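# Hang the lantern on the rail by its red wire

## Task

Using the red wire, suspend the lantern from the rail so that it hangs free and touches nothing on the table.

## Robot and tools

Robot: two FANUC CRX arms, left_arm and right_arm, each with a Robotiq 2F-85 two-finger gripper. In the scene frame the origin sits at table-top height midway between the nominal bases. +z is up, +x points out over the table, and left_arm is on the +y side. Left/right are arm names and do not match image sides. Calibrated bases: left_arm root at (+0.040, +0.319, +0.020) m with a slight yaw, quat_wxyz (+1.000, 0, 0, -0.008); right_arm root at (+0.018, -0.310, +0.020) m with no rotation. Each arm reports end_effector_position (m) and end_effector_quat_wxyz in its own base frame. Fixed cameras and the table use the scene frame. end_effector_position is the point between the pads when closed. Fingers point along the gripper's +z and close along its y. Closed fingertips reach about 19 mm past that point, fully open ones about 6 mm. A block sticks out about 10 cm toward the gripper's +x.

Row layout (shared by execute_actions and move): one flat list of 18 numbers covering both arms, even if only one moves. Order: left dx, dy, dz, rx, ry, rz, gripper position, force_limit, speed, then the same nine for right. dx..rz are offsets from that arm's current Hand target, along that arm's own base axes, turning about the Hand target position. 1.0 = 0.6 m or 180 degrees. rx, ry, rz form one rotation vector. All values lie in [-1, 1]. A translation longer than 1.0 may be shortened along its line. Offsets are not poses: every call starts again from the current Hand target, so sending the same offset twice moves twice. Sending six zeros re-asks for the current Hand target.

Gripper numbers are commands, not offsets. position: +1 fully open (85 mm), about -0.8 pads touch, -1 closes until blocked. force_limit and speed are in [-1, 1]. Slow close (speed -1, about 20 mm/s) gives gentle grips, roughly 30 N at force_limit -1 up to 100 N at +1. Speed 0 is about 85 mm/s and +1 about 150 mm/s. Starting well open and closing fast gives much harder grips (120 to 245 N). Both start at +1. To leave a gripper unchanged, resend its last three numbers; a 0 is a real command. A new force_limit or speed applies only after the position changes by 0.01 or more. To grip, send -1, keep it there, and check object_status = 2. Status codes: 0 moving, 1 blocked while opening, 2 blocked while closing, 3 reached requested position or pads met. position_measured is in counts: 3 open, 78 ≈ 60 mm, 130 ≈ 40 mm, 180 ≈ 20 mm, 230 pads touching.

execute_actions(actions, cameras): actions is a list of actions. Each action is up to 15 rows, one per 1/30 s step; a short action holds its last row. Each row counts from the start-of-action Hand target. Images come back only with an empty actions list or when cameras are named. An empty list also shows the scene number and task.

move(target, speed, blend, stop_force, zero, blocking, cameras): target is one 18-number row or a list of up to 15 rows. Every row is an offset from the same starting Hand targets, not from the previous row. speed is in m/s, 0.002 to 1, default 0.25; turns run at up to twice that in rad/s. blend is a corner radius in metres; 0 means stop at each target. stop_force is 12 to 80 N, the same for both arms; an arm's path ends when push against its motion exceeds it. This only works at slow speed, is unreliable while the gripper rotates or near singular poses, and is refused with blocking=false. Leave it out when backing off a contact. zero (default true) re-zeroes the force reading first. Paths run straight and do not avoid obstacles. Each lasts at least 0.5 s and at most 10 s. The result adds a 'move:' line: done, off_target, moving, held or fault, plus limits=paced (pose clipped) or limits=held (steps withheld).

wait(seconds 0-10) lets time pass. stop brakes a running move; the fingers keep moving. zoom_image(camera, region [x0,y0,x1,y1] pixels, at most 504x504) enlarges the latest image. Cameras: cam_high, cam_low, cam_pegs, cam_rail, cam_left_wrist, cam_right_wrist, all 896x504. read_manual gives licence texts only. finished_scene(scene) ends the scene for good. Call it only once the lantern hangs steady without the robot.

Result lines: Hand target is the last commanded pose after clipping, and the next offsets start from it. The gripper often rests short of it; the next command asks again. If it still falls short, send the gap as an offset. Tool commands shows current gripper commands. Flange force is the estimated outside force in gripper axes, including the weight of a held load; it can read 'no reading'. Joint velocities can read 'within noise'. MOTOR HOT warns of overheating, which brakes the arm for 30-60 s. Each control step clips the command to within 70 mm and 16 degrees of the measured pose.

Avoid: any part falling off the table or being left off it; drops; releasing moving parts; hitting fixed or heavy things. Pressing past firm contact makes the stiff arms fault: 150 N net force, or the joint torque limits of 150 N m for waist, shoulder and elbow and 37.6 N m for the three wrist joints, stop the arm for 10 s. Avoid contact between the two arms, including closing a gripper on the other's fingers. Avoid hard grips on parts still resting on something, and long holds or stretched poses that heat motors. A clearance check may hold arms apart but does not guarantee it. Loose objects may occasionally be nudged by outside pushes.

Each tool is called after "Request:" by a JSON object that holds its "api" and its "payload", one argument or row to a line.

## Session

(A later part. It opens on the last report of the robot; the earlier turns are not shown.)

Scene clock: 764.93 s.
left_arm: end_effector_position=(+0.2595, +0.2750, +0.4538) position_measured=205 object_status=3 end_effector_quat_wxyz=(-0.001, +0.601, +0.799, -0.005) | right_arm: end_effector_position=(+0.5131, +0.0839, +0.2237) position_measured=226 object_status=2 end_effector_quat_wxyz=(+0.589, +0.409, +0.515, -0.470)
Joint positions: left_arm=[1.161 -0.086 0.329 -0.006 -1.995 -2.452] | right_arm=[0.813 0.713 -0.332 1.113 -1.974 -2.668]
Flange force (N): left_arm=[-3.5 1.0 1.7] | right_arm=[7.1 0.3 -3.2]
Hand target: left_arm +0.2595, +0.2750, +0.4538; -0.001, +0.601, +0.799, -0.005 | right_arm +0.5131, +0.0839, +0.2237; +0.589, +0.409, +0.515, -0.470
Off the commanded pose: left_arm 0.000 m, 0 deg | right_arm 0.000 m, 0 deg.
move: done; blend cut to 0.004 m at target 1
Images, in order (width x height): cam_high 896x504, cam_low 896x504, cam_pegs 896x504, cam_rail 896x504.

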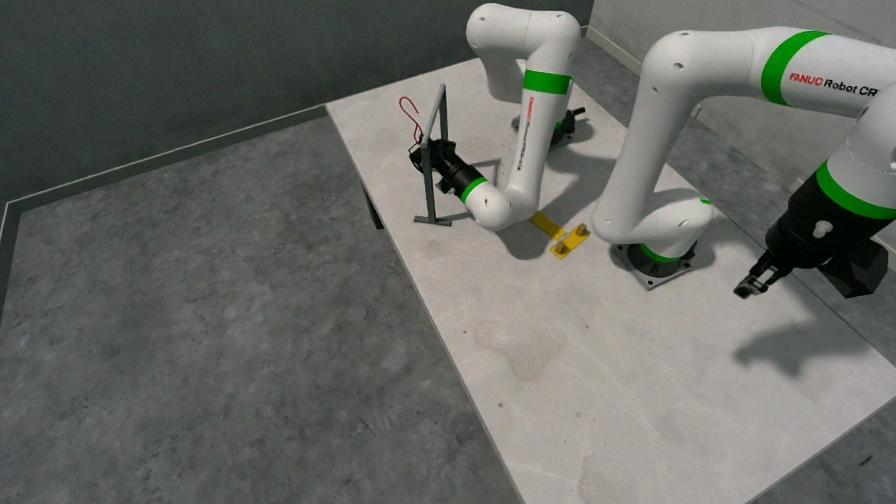

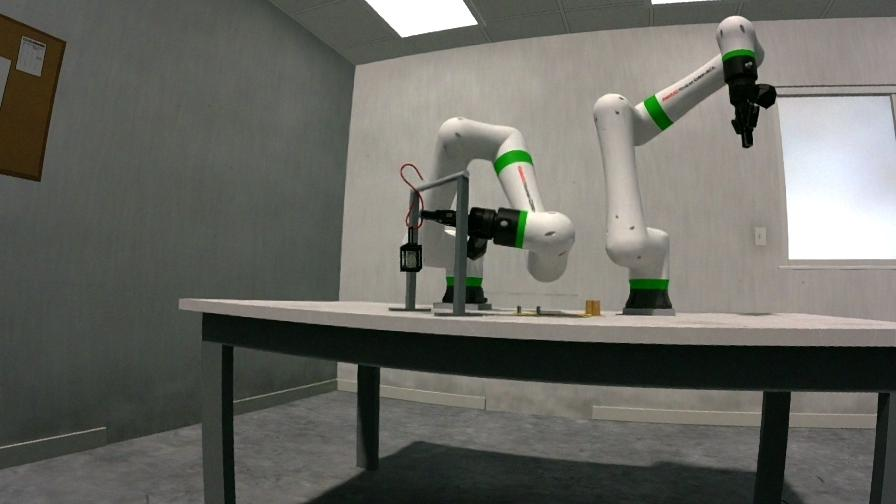

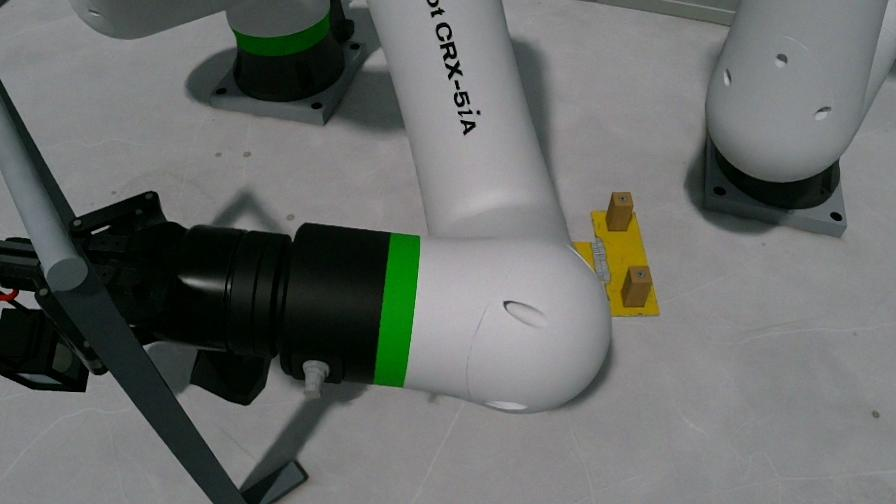

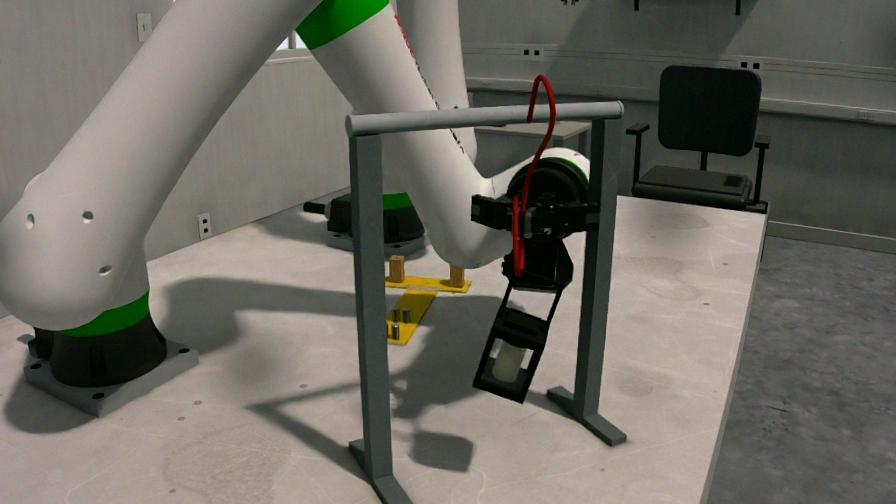

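Request:
{"api": "wait", "payload": {
  "seconds": 0,
  "cameras": ["cam_right_wrist","cam_rail"]
}}

Request:
{"api": "zoom_image", "payload": {
  "camera": "cam_rail",
  "region": [490, 60, 590, 160]
}}

Scene clock: 770.00 s.
left_arm: end_effector_position=(+0.2595, +0.2750, +0.4538) position_measured=205 object_status=3 end_effector_quat_wxyz=(-0.001, +0.601, +0.799, -0.005) | right_arm: end_effector_position=(+0.5131, +0.0839, +0.2237) position_measured=226 object_status=2 end_effector_quat_wxyz=(+0.589, +0.409, +0.515, -0.470)
Joint positions: left_arm=[1.161 -0.086 0.329 -0.006 -1.995 -2.452] | right_arm=[0.813 0.713 -0.332 1.113 -1.974 -2.668]
Flange force (N): left_arm=[-3.7 0.9 2.0] | right_arm=[7.1 0.6 -3.4]
Hand target: left_arm +0.2595, +0.2750, +0.4538; -0.001, +0.601, +0.799, -0.005 | right_arm +0.5131, +0.0839, +0.2237; +0.589, +0.409, +0.515, -0.470
Tool commands: left_gripper/position=-0.6 left_gripper/force_limit=-0.5 left_gripper/speed=-1.0 right_gripper/position=-1.0 right_gripper/force_limit=+0.2 right_gripper/speed=-1.0
Off the commanded pose: left_arm 0.000 m, 0 deg | right_arm 0.000 m, 0 deg.
Images, in order (width x height): cam_rail 896x504, cam_right_wrist 896x504.

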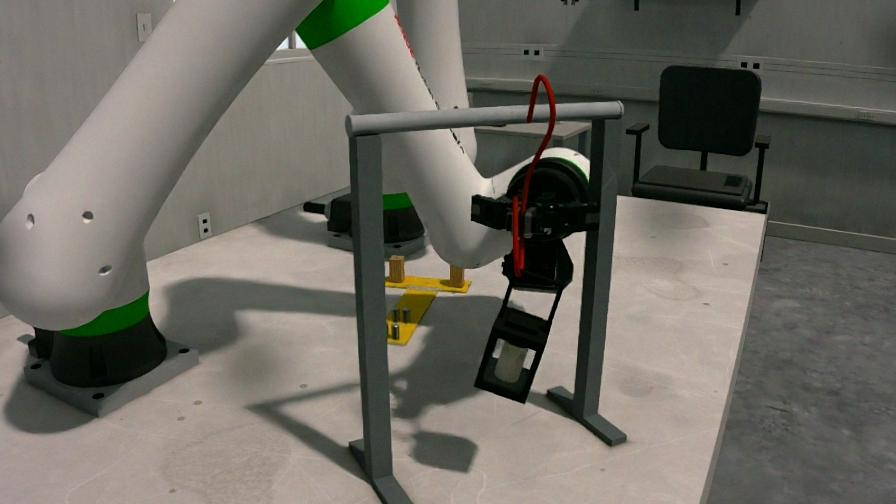

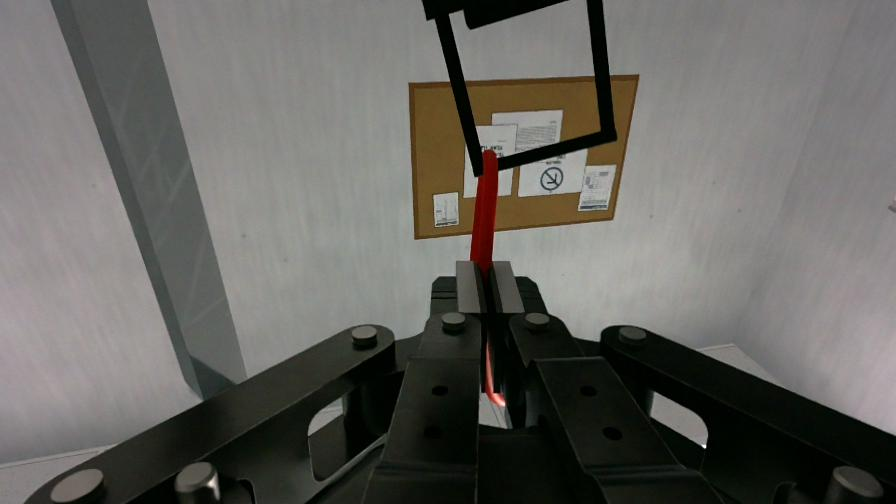

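Scaled by 5.040.

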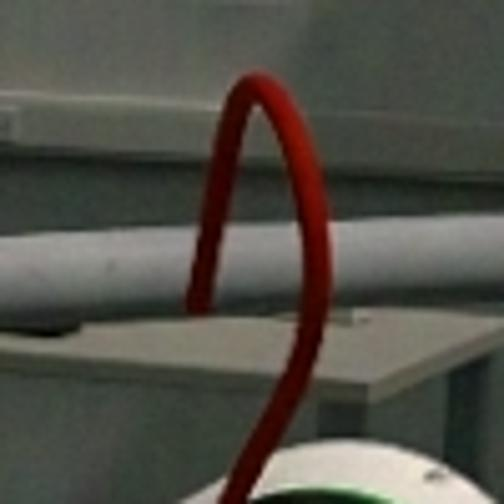

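Request:
{"api": "move", "payload": {
  "target": [
    [0,0,0,0,0,0,-0.6,-0.5,-1,0,0,0.0267,0,0,0,-1,0.2,-1],
    [0,0,0,0,0,0,-0.6,-0.5,-1,-0.0533,0.04,0.0267,0,0,0,-1,0.2,-1]
  ],
  "speed": 0.04,
  "stop_force": 14,
  "cameras": ["cam_low","cam_rail","cam_high"]
}}

Request:
{"api": "zoom_image", "payload": {
  "camera": "cam_low",
  "region": [380, 130, 500, 290]
}}

Request:
{"api": "zoom_image", "payload": {
  "camera": "cam_rail",
  "region": [460, 40, 580, 190]
}}

Request:
{"api": "zoom_image", "payload": {
  "camera": "cam_high",
  "region": [390, 60, 510, 200]
}}

Scene clock: 775.63 s.
left_arm: end_effector_position=(+0.2595, +0.2750, +0.4538) position_measured=205 object_status=3 end_effector_quat_wxyz=(-0.001, +0.601, +0.799, -0.005) | right_arm: end_effector_position=(+0.4812, +0.1079, +0.2398) position_measured=226 object_status=2 end_effector_quat_wxyz=(+0.589, +0.409, +0.515, -0.470)
Joint positions: left_arm=[1.161 -0.086 0.329 -0.006 -1.995 -2.452] | right_arm=[0.896 0.675 -0.346 1.044 -2.023 -2.665]
Flange force (N): left_arm=[-3.6 0.4 2.0] | right_arm=[6.8 0.7 -2.9]
Hand target: left_arm +0.2595, +0.2750, +0.4538; -0.001, +0.601, +0.799, -0.005 | right_arm +0.4812, +0.1079, +0.2398; +0.589, +0.409, +0.515, -0.470
Off the commanded pose: left_arm 0.000 m, 0 deg | right_arm 0.000 m, 0 deg.
move: done
Images, in order (width x height): cam_high 896x504, cam_low 896x504, cam_rail 896x504.

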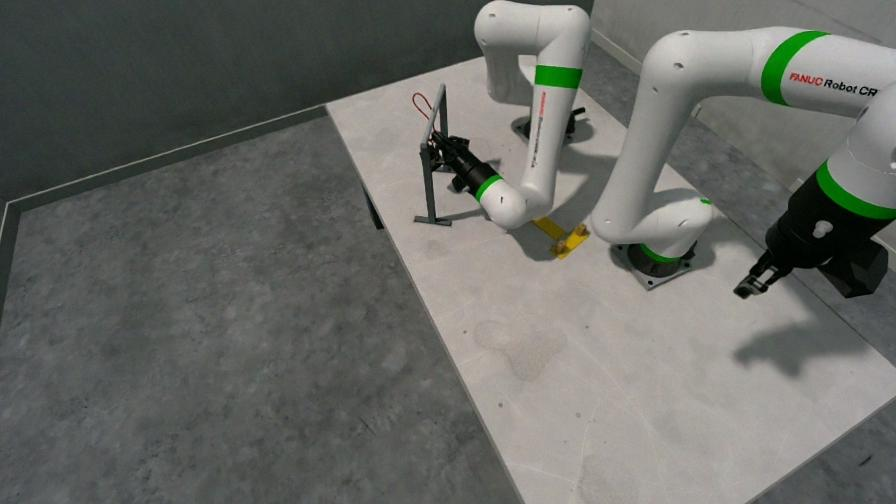

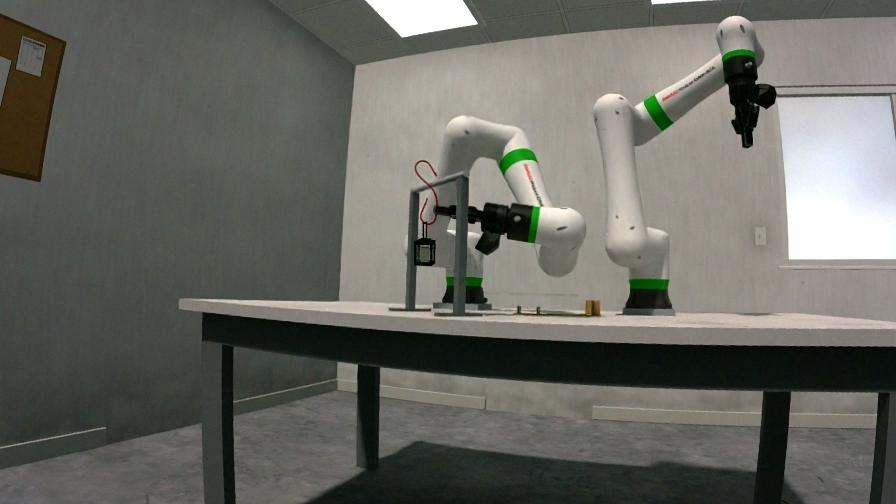

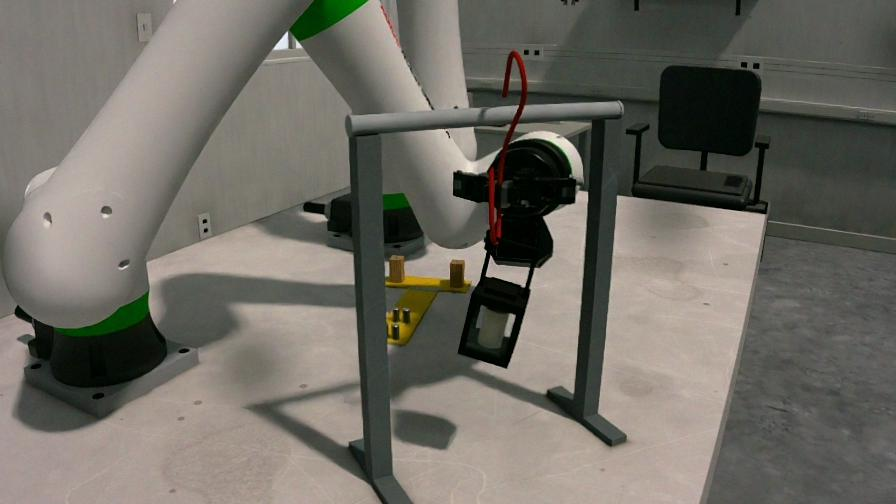

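Scaled by 3.150.

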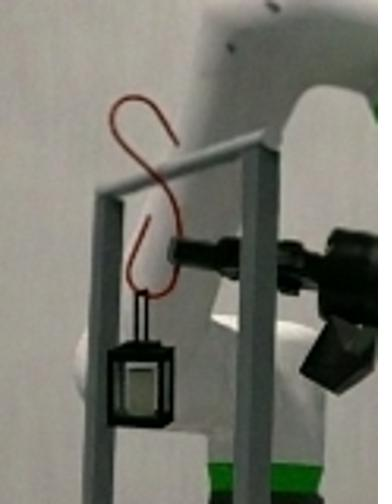

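Scaled by 3.360.

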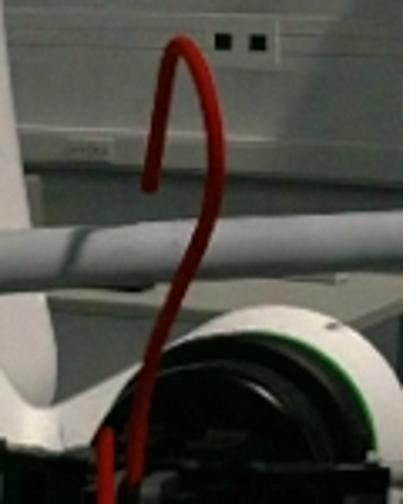

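Scaled by 3.600.

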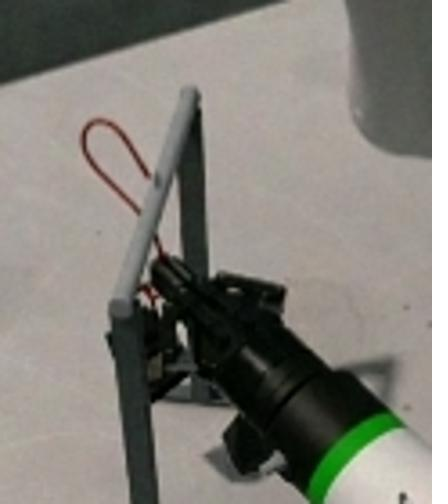

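Request:
{"api": "move", "payload": {
  "target": [0,0,0,0,0,0,-0.6,-0.5,-1,-0.0223,0.0167,-0.0108,0,0,0,-1,0.2,-1],
  "speed": 0.02,
  "stop_force": 12,
  "cameras": ["cam_low","cam_rail","cam_high"]
}}

Request:
{"api": "zoom_image", "payload": {
  "camera": "cam_low",
  "region": [400, 150, 480, 250]
}}

Request:
{"api": "zoom_image", "payload": {
  "camera": "cam_rail",
  "region": [460, 40, 580, 190]
}}

Request:
{"api": "zoom_image", "payload": {
  "camera": "cam_high",
  "region": [390, 60, 510, 200]
}}

Scene clock: 778.33 s.
left_arm: end_effector_position=(+0.2595, +0.2750, +0.4538) position_measured=205 object_status=3 end_effector_quat_wxyz=(-0.001, +0.601, +0.799, -0.005) | right_arm: end_effector_position=(+0.4678, +0.1179, +0.2333) position_measured=226 object_status=2 end_effector_quat_wxyz=(+0.589, +0.409, +0.515, -0.470)
Joint positions: left_arm=[1.161 -0.086 0.329 -0.006 -1.995 -2.452] | right_arm=[0.933 0.683 -0.347 1.003 -2.034 -2.686]
Flange force (N): left_arm=[-3.6 0.7 1.9] | right_arm=[7.3 0.3 -2.9]
Hand target: left_arm +0.2595, +0.2750, +0.4538; -0.001, +0.601, +0.799, -0.005 | right_arm +0.4678, +0.1179, +0.2333; +0.589, +0.409, +0.515, -0.470
Off the commanded pose: left_arm 0.000 m, 0 deg | right_arm 0.000 m, 0 deg.
move: done
Images, in order (width x height): cam_high 896x504, cam_low 896x504, cam_rail 896x504.

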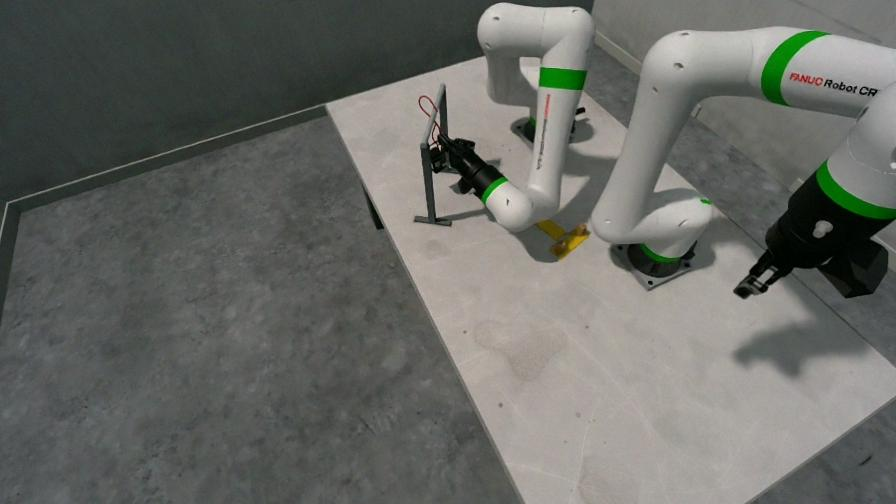

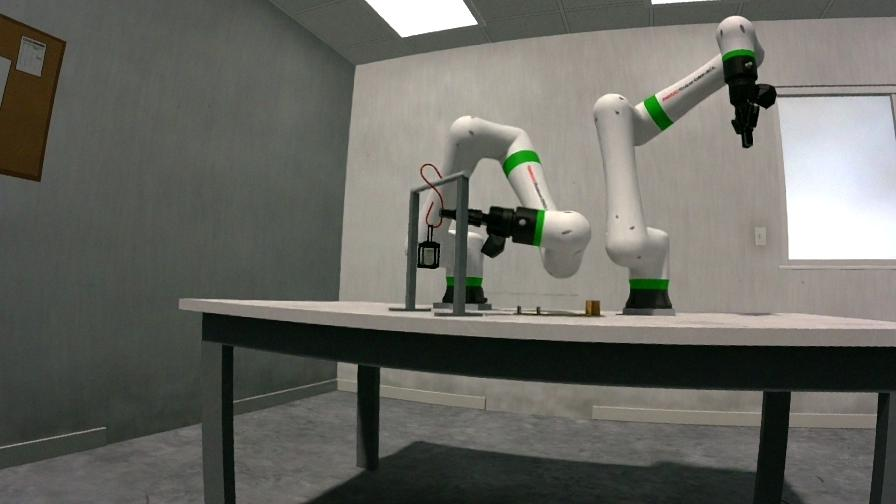

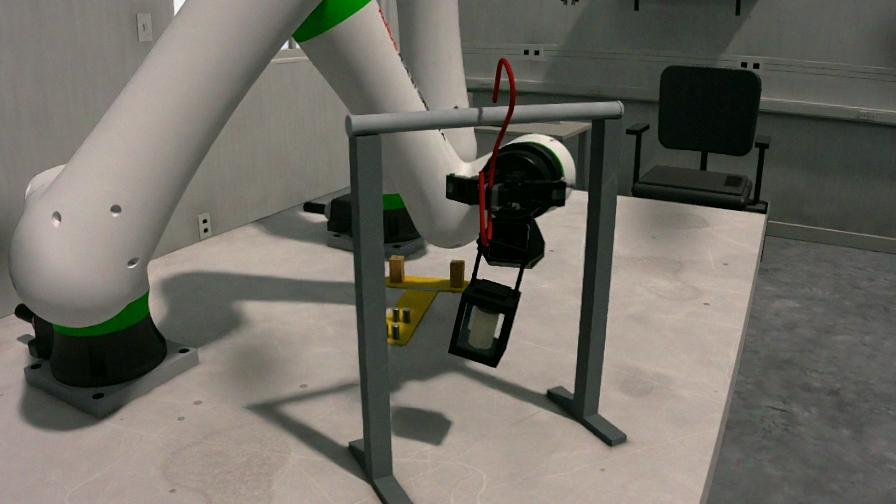

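Scaled by 5.040.

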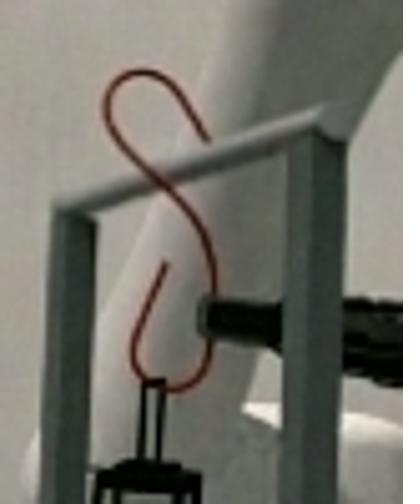

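Scaled by 3.360.

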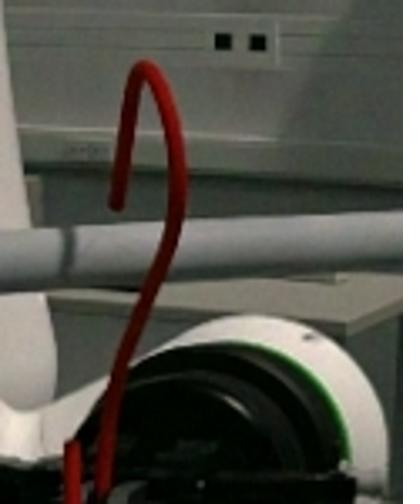

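Scaled by 3.600.

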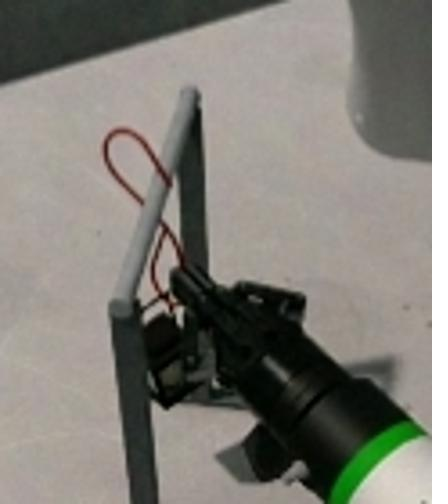

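Request:
{"api": "move", "payload": {
  "target": [
    [0,0,0,0,0,0,-0.6,-0.5,-1,-0.016,0.012,-0.0225,0,0,0,-1,0.2,-1],
    [0,0,0,0,0,0,-0.6,-0.5,-1,-0.0356,0.0267,-0.0458,0,0,0,-1,0.2,-1]
  ],
  "speed": 0.02,
  "stop_force": 12,
  "cameras": ["cam_low","cam_rail","cam_high"]
}}

Request:
{"api": "zoom_image", "payload": {
  "camera": "cam_low",
  "region": [400, 150, 480, 250]
}}

Request:
{"api": "zoom_image", "payload": {
  "camera": "cam_rail",
  "region": [440, 40, 560, 190]
}}

Request:
{"api": "zoom_image", "payload": {
  "camera": "cam_high",
  "region": [390, 60, 510, 200]
}}

Scene clock: 782.83 s.
left_arm: end_effector_position=(+0.2595, +0.2750, +0.4538) position_measured=205 object_status=3 end_effector_quat_wxyz=(-0.001, +0.601, +0.799, -0.005) | right_arm: end_effector_position=(+0.4464, +0.1340, +0.2058) position_measured=226 object_status=2 end_effector_quat_wxyz=(+0.589, +0.409, +0.515, -0.470)
Joint positions: left_arm=[1.161 -0.086 0.329 -0.006 -1.995 -2.452] | right_arm=[0.994 0.729 -0.341 0.925 -2.036 -2.742]
Flange force (N): left_arm=[-3.6 0.5 1.9] | right_arm=[7.4 0.2 -3.1]
Hand target: left_arm +0.2595, +0.2750, +0.4538; -0.001, +0.601, +0.799, -0.005 | right_arm +0.4464, +0.1340, +0.2058; +0.589, +0.409, +0.515, -0.470
Off the commanded pose: left_arm 0.000 m, 0 deg | right_arm 0.000 m, 0 deg.
move: done
Images, in order (width x height): cam_high 896x504, cam_low 896x504, cam_rail 896x504.

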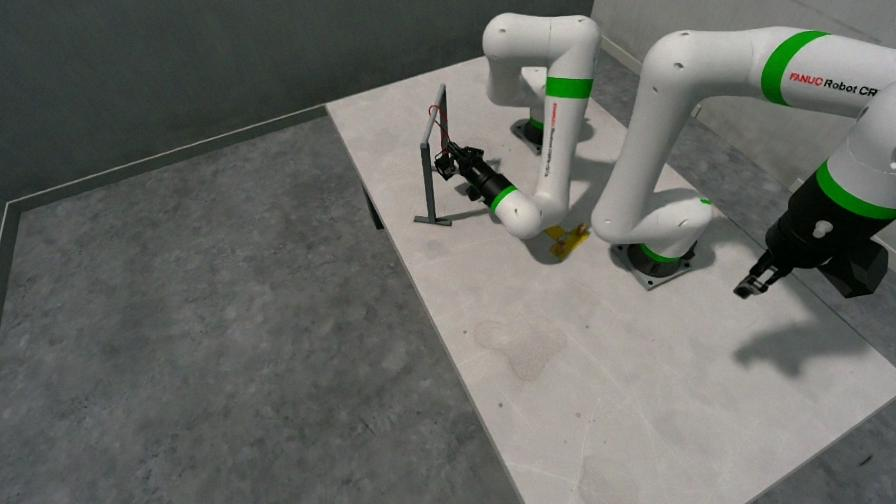

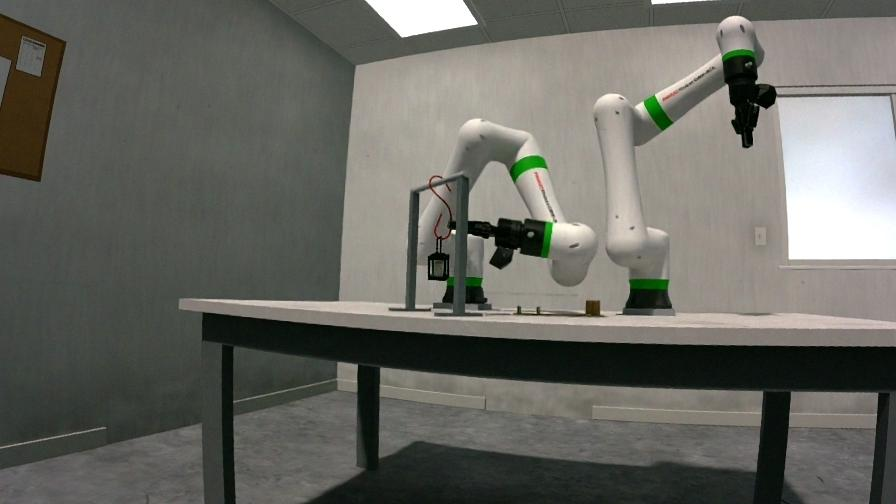

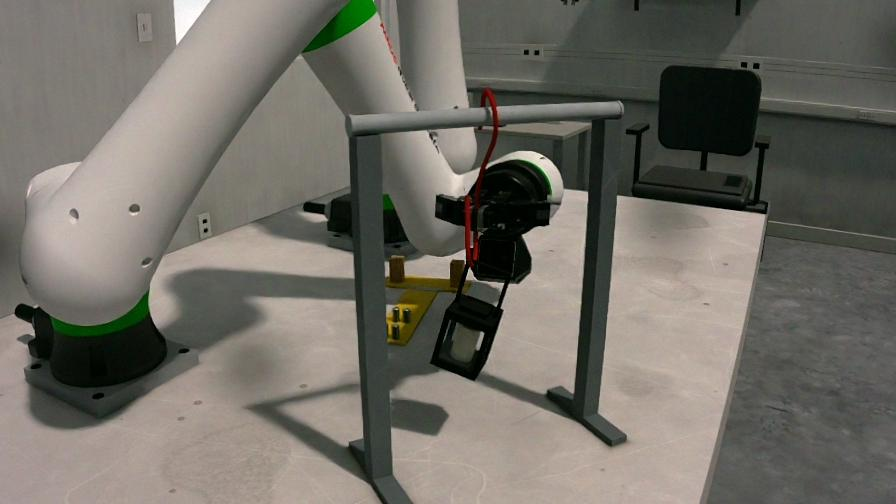

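Scaled by 5.040.

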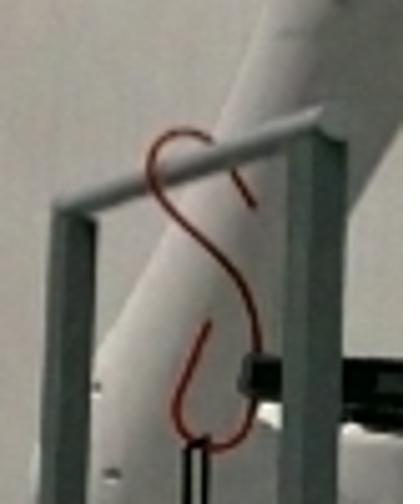

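Scaled by 3.360.

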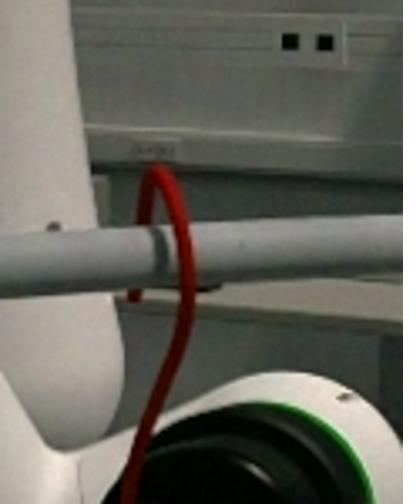

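Scaled by 3.600.

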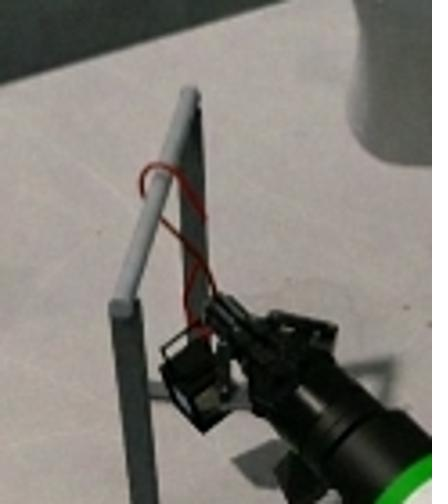

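Request:
{"api": "move", "payload": {
  "target": [0,0,0,0,0,0,-0.6,-0.5,-1,0,0,-0.022,0,0,0,-1,0.2,-1],
  "speed": 0.006,
  "stop_force": 12,
  "cameras": ["cam_low","cam_rail"]
}}

Request:
{"api": "zoom_image", "payload": {
  "camera": "cam_low",
  "region": [400, 150, 480, 250]
}}

Request:
{"api": "zoom_image", "payload": {
  "camera": "cam_rail",
  "region": [440, 60, 540, 160]
}}

Scene clock: 786.93 s.
left_arm: end_effector_position=(+0.2595, +0.2750, +0.4538) position_measured=205 object_status=3 end_effector_quat_wxyz=(-0.001, +0.601, +0.799, -0.005) | right_arm: end_effector_position=(+0.4464, +0.1340, +0.1926) position_measured=226 object_status=2 end_effector_quat_wxyz=(+0.589, +0.409, +0.515, -0.470)
Joint positions: left_arm=[1.161 -0.086 0.329 -0.006 -1.995 -2.452] | right_arm=[0.996 0.753 -0.338 0.915 -2.025 -2.761]
Flange force (N): left_arm=[-3.7 0.8 2.3] | right_arm=[-4.0 1.8 2.7]
Hand target: left_arm +0.2595, +0.2750, +0.4538; -0.001, +0.601, +0.799, -0.005 | right_arm +0.4464, +0.1340, +0.1927; +0.589, +0.409, +0.515, -0.470
Off the commanded pose: left_arm 0.000 m, 0 deg | right_arm 0.000 m, 0 deg.
move: contact (right_arm)
Images, in order (width x height): cam_low 896x504, cam_rail 896x504.

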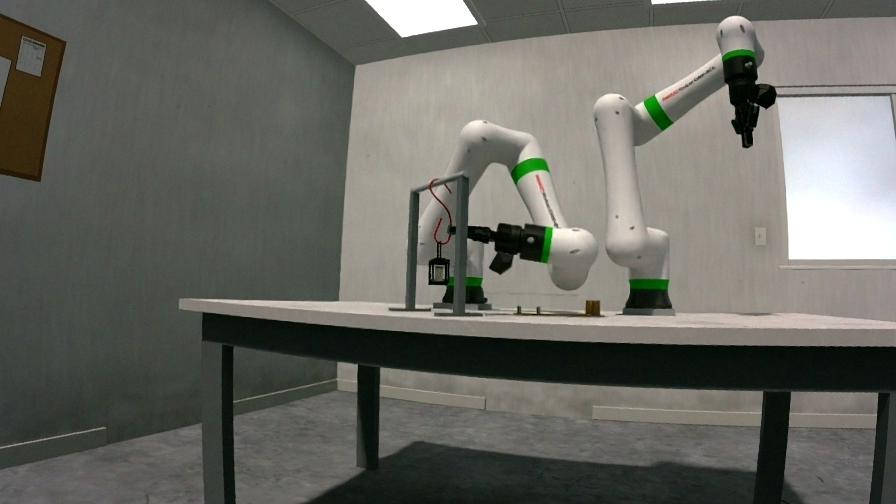

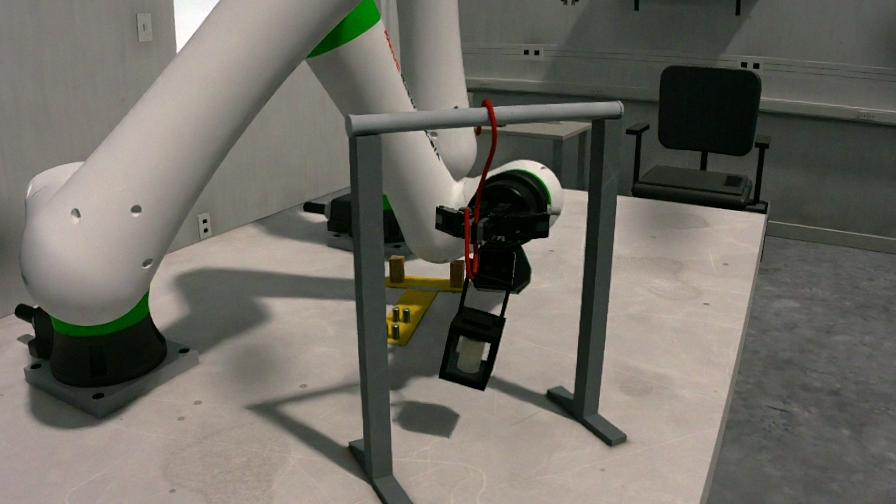

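Scaled by 5.040.

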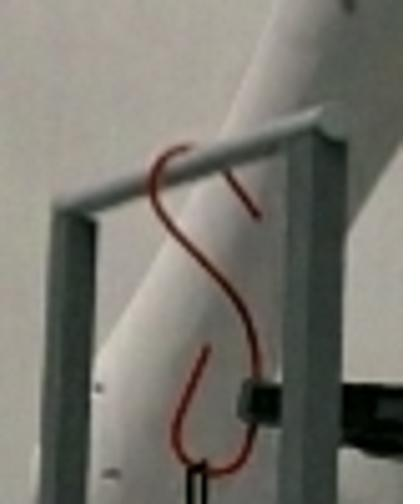

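Scaled by 5.040.

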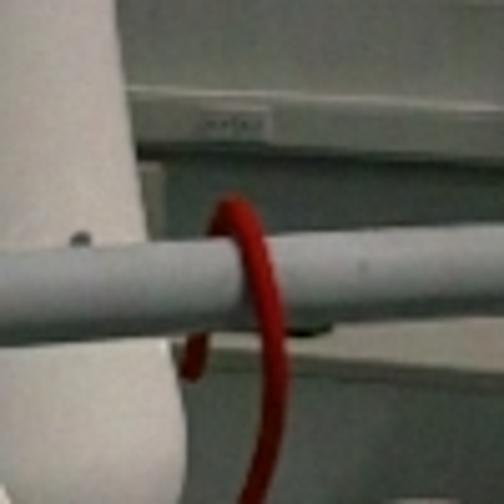

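Request:
{"api": "move", "payload": {
  "target": [0,0,0,0,0,0,-0.6,-0.5,-1,0,0,0.0017,0,0,0,-1,0.2,-1],
  "speed": 0.01
}}

Request:
{"api": "execute_actions", "payload": {
  "actions": [
    [[0,0,0,0,0,0,-0.6,-0.5,-1,0,0,0,0,0,0,-0.7,0.2,-1]],
    [[0,0,0,0,0,0,-0.6,-0.5,-1,0,0,0,0,0,0,-0.3,0.2,-1]]
  ],
  "cameras": ["cam_low","cam_rail","cam_right_wrist"]
}}

Request:
{"api": "zoom_image", "payload": {
  "camera": "cam_low",
  "region": [400, 150, 520, 310]
}}

Scene clock: 788.90 s.
left_arm: end_effector_position=(+0.2595, +0.2750, +0.4538) position_measured=205 object_status=3 end_effector_quat_wxyz=(-0.001, +0.601, +0.799, -0.005) | right_arm: end_effector_position=(+0.4464, +0.1340, +0.1937) position_measured=226 object_status=2 end_effector_quat_wxyz=(+0.589, +0.409, +0.515, -0.470)
Joint positions: left_arm=[1.161 -0.086 0.329 -0.006 -1.995 -2.452] | right_arm=[0.996 0.751 -0.338 0.916 -2.025 -2.759]
Flange force (N): left_arm=[-3.7 1.0 1.8] | right_arm=[2.0 1.6 0.5]
Hand target: left_arm +0.2595, +0.2750, +0.4538; -0.001, +0.601, +0.799, -0.005 | right_arm +0.4464, +0.1340, +0.1937; +0.589, +0.409, +0.515, -0.470
Off the commanded pose: left_arm 0.000 m, 0 deg | right_arm 0.000 m, 0 deg.
move: done

Scene clock: 790.63 s.
left_arm: end_effector_position=(+0.2595, +0.2750, +0.4538) position_measured=205 object_status=3 end_effector_quat_wxyz=(-0.001, +0.601, +0.799, -0.005) | right_arm: end_effector_position=(+0.4464, +0.1340, +0.1937) position_measured=167 object_status=0 end_effector_quat_wxyz=(+0.589, +0.409, +0.515, -0.470)
Joint positions: left_arm=[1.161 -0.086 0.329 -0.006 -1.995 -2.452] | right_arm=[0.996 0.751 -0.338 0.916 -2.025 -2.759]
Flange force (N): left_arm=[-3.9 0.2 1.9] | right_arm=[5.0 0.5 -2.7]
Flange force at the end of the 1st action (N): left_arm=[-3.7 0.7 2.2] | right_arm=[5.0 0.9 -1.8]
Hand target: left_arm +0.2595, +0.2750, +0.4538; -0.001, +0.601, +0.799, -0.005 | right_arm +0.4464, +0.1340, +0.1937; +0.589, +0.409, +0.515, -0.470
Off the commanded pose: left_arm 0.000 m, 0 deg | right_arm 0.000 m, 0 deg.
Step readings (end_effector_position of left_arm | right_arm; steps 1 to 15: 1st action; 16 to 30: 2nd action):
0: (+0.2595, +0.2750, +0.4538) | (+0.4464, +0.1340, +0.1937)
1: (+0.2595, +0.2750, +0.4538) | (+0.4464, +0.1340, +0.1937)
2: (+0.2595, +0.2750, +0.4538) | (+0.4464, +0.1340, +0.1937)
4: (+0.2595, +0.2750, +0.4538) | (+0.4464, +0.1340, +0.1937)
8: (+0.2595, +0.2750, +0.4538) | (+0.4464, +0.1340, +0.1937)
15: (+0.2595, +0.2750, +0.4538) | (+0.4464, +0.1340, +0.1937)
16: (+0.2595, +0.2750, +0.4538) | (+0.4464, +0.1340, +0.1937)
17: (+0.2595, +0.2750, +0.4538) | (+0.4464, +0.1340, +0.1937)
19: (+0.2595, +0.2750, +0.4538) | (+0.4464, +0.1340, +0.1937)
23: (+0.2595, +0.2750, +0.4538) | (+0.4464, +0.1340, +0.1937)
30: (+0.2595, +0.2750, +0.4538) | (+0.4464, +0.1340, +0.1937)
Images, in order (width x height): cam_low 896x504, cam_rail 896x504, cam_right_wrist 896x504.

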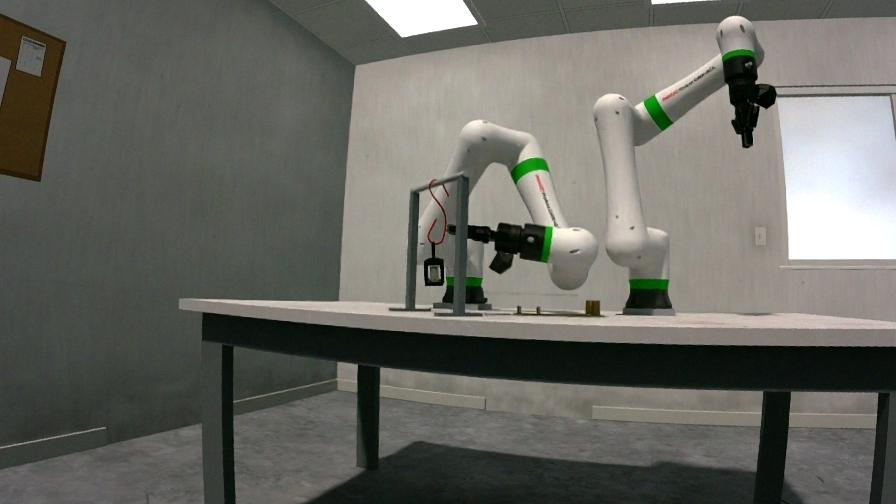

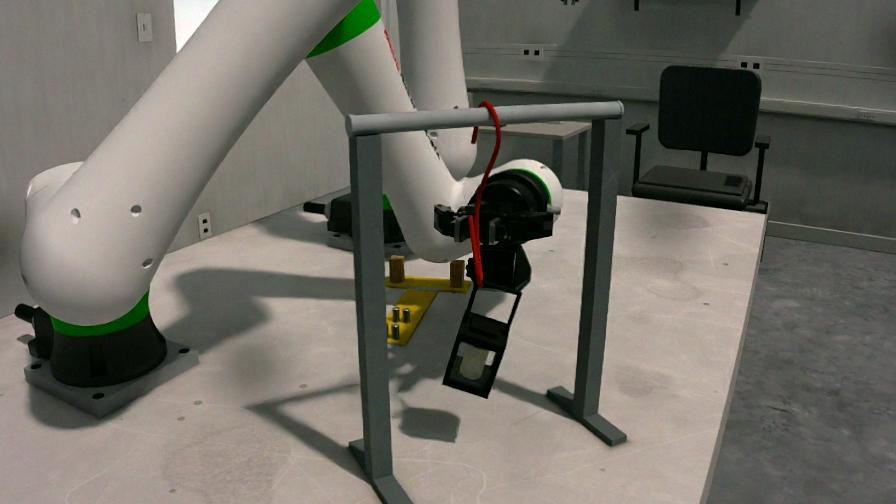

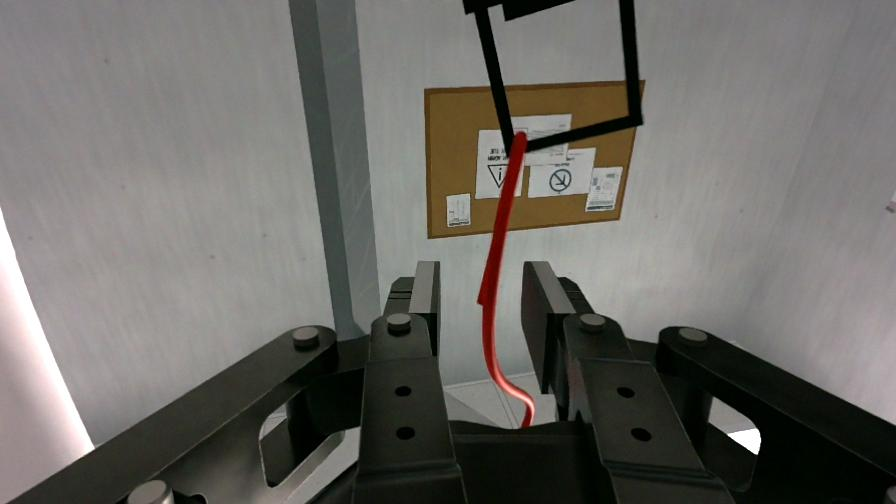

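Scaled by 3.150.

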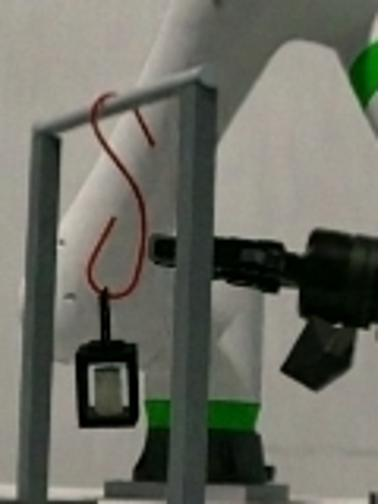

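Free and hanging. Open more, back off.

Request:
{"api": "move", "payload": {
  "target": [0,0,0,0,0,0,-0.6,-0.5,-1,-0.0222,0.0966,-0.0135,0,0,0,-0.1,0.2,-1],
  "speed": 0.05
}}

Request:
{"api": "wait", "payload": {
  "seconds": 5,
  "cameras": ["cam_low","cam_rail"]
}}

Request:
{"api": "zoom_image", "payload": {
  "camera": "cam_low",
  "region": [400, 150, 520, 310]
}}

Scene clock: 792.77 s.
left_arm: end_effector_position=(+0.2595, +0.2750, +0.4538) position_measured=205 object_status=3 end_effector_quat_wxyz=(-0.001, +0.601, +0.799, -0.005) | right_arm: end_effector_position=(+0.4331, +0.1919, +0.1856) position_measured=141 object_status=3 end_effector_quat_wxyz=(+0.589, +0.409, +0.515, -0.470)
Joint positions: left_arm=[1.161 -0.086 0.329 -0.006 -1.995 -2.452] | right_arm=[1.076 0.829 -0.204 0.856 -2.091 -2.738]
Flange force (N): left_arm=[-3.7 0.5 2.0] | right_arm=[5.1 0.6 -3.0]
Hand target: left_arm +0.2595, +0.2750, +0.4538; -0.001, +0.601, +0.799, -0.005 | right_arm +0.4331, +0.1919, +0.1856; +0.589, +0.409, +0.515, -0.470
Off the commanded pose: left_arm 0.000 m, 0 deg | right_arm 0.000 m, 0 deg.
move: done

Scene clock: 797.77 s.
left_arm: end_effector_position=(+0.2595, +0.2750, +0.4538) position_measured=205 object_status=3 end_effector_quat_wxyz=(-0.001, +0.601, +0.799, -0.005) | right_arm: end_effector_position=(+0.4331, +0.1919, +0.1856) position_measured=141 object_status=3 end_effector_quat_wxyz=(+0.589, +0.409, +0.515, -0.470)
Joint positions: left_arm=[1.161 -0.086 0.329 -0.006 -1.995 -2.452] | right_arm=[1.076 0.829 -0.204 0.856 -2.091 -2.738]
Flange force (N): left_arm=[-3.5 0.7 2.1] | right_arm=[5.0 0.5 -2.8]
Hand target: left_arm +0.2595, +0.2750, +0.4538; -0.001, +0.601, +0.799, -0.005 | right_arm +0.4331, +0.1919, +0.1856; +0.589, +0.409, +0.515, -0.470
Tool commands: left_gripper/position=-0.6 left_gripper/force_limit=-0.5 left_gripper/speed=-1.0 right_gripper/position=-0.1 right_gripper/force_limit=+0.2 right_gripper/speed=-1.0
Off the commanded pose: left_arm 0.000 m, 0 deg | right_arm 0.000 m, 0 deg.
wait: 5.00 s; at rest by 0.17 s
Images, in order (width x height): cam_low 896x504, cam_rail 896x504.

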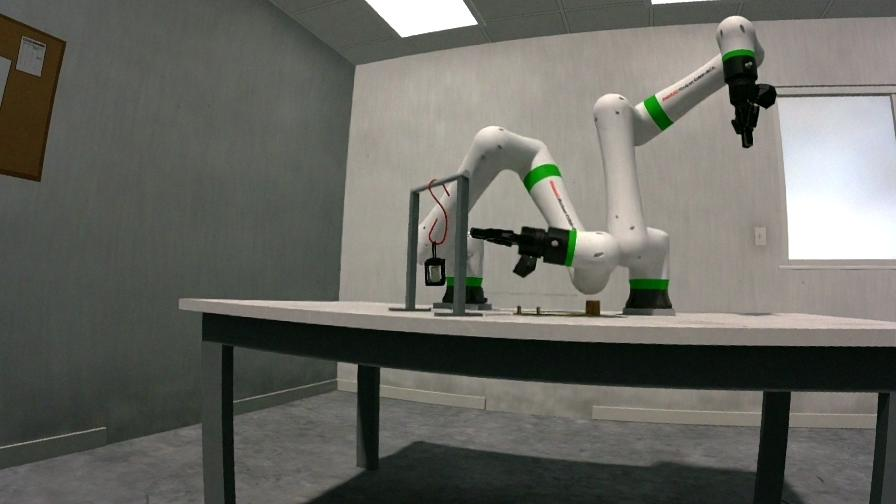

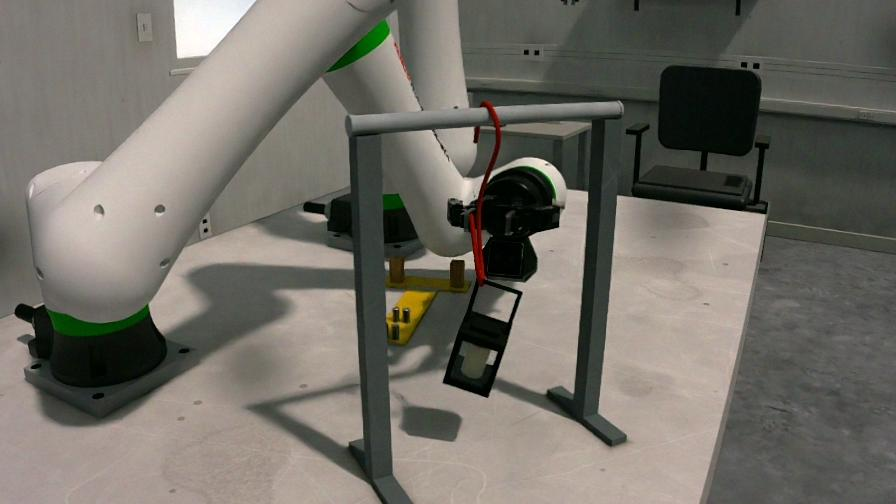

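Scaled by 3.150.

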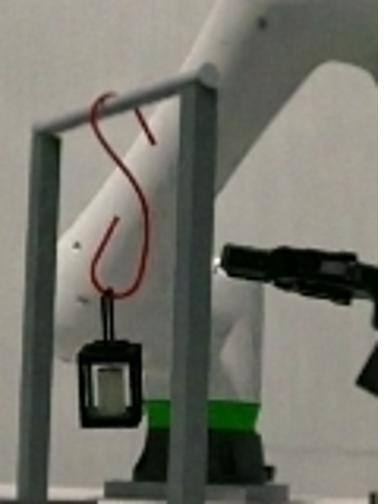

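Stable.

Request:
{"api": "finished_scene", "payload": {
  "scene": 2
}}

The scene is finished: the task was done.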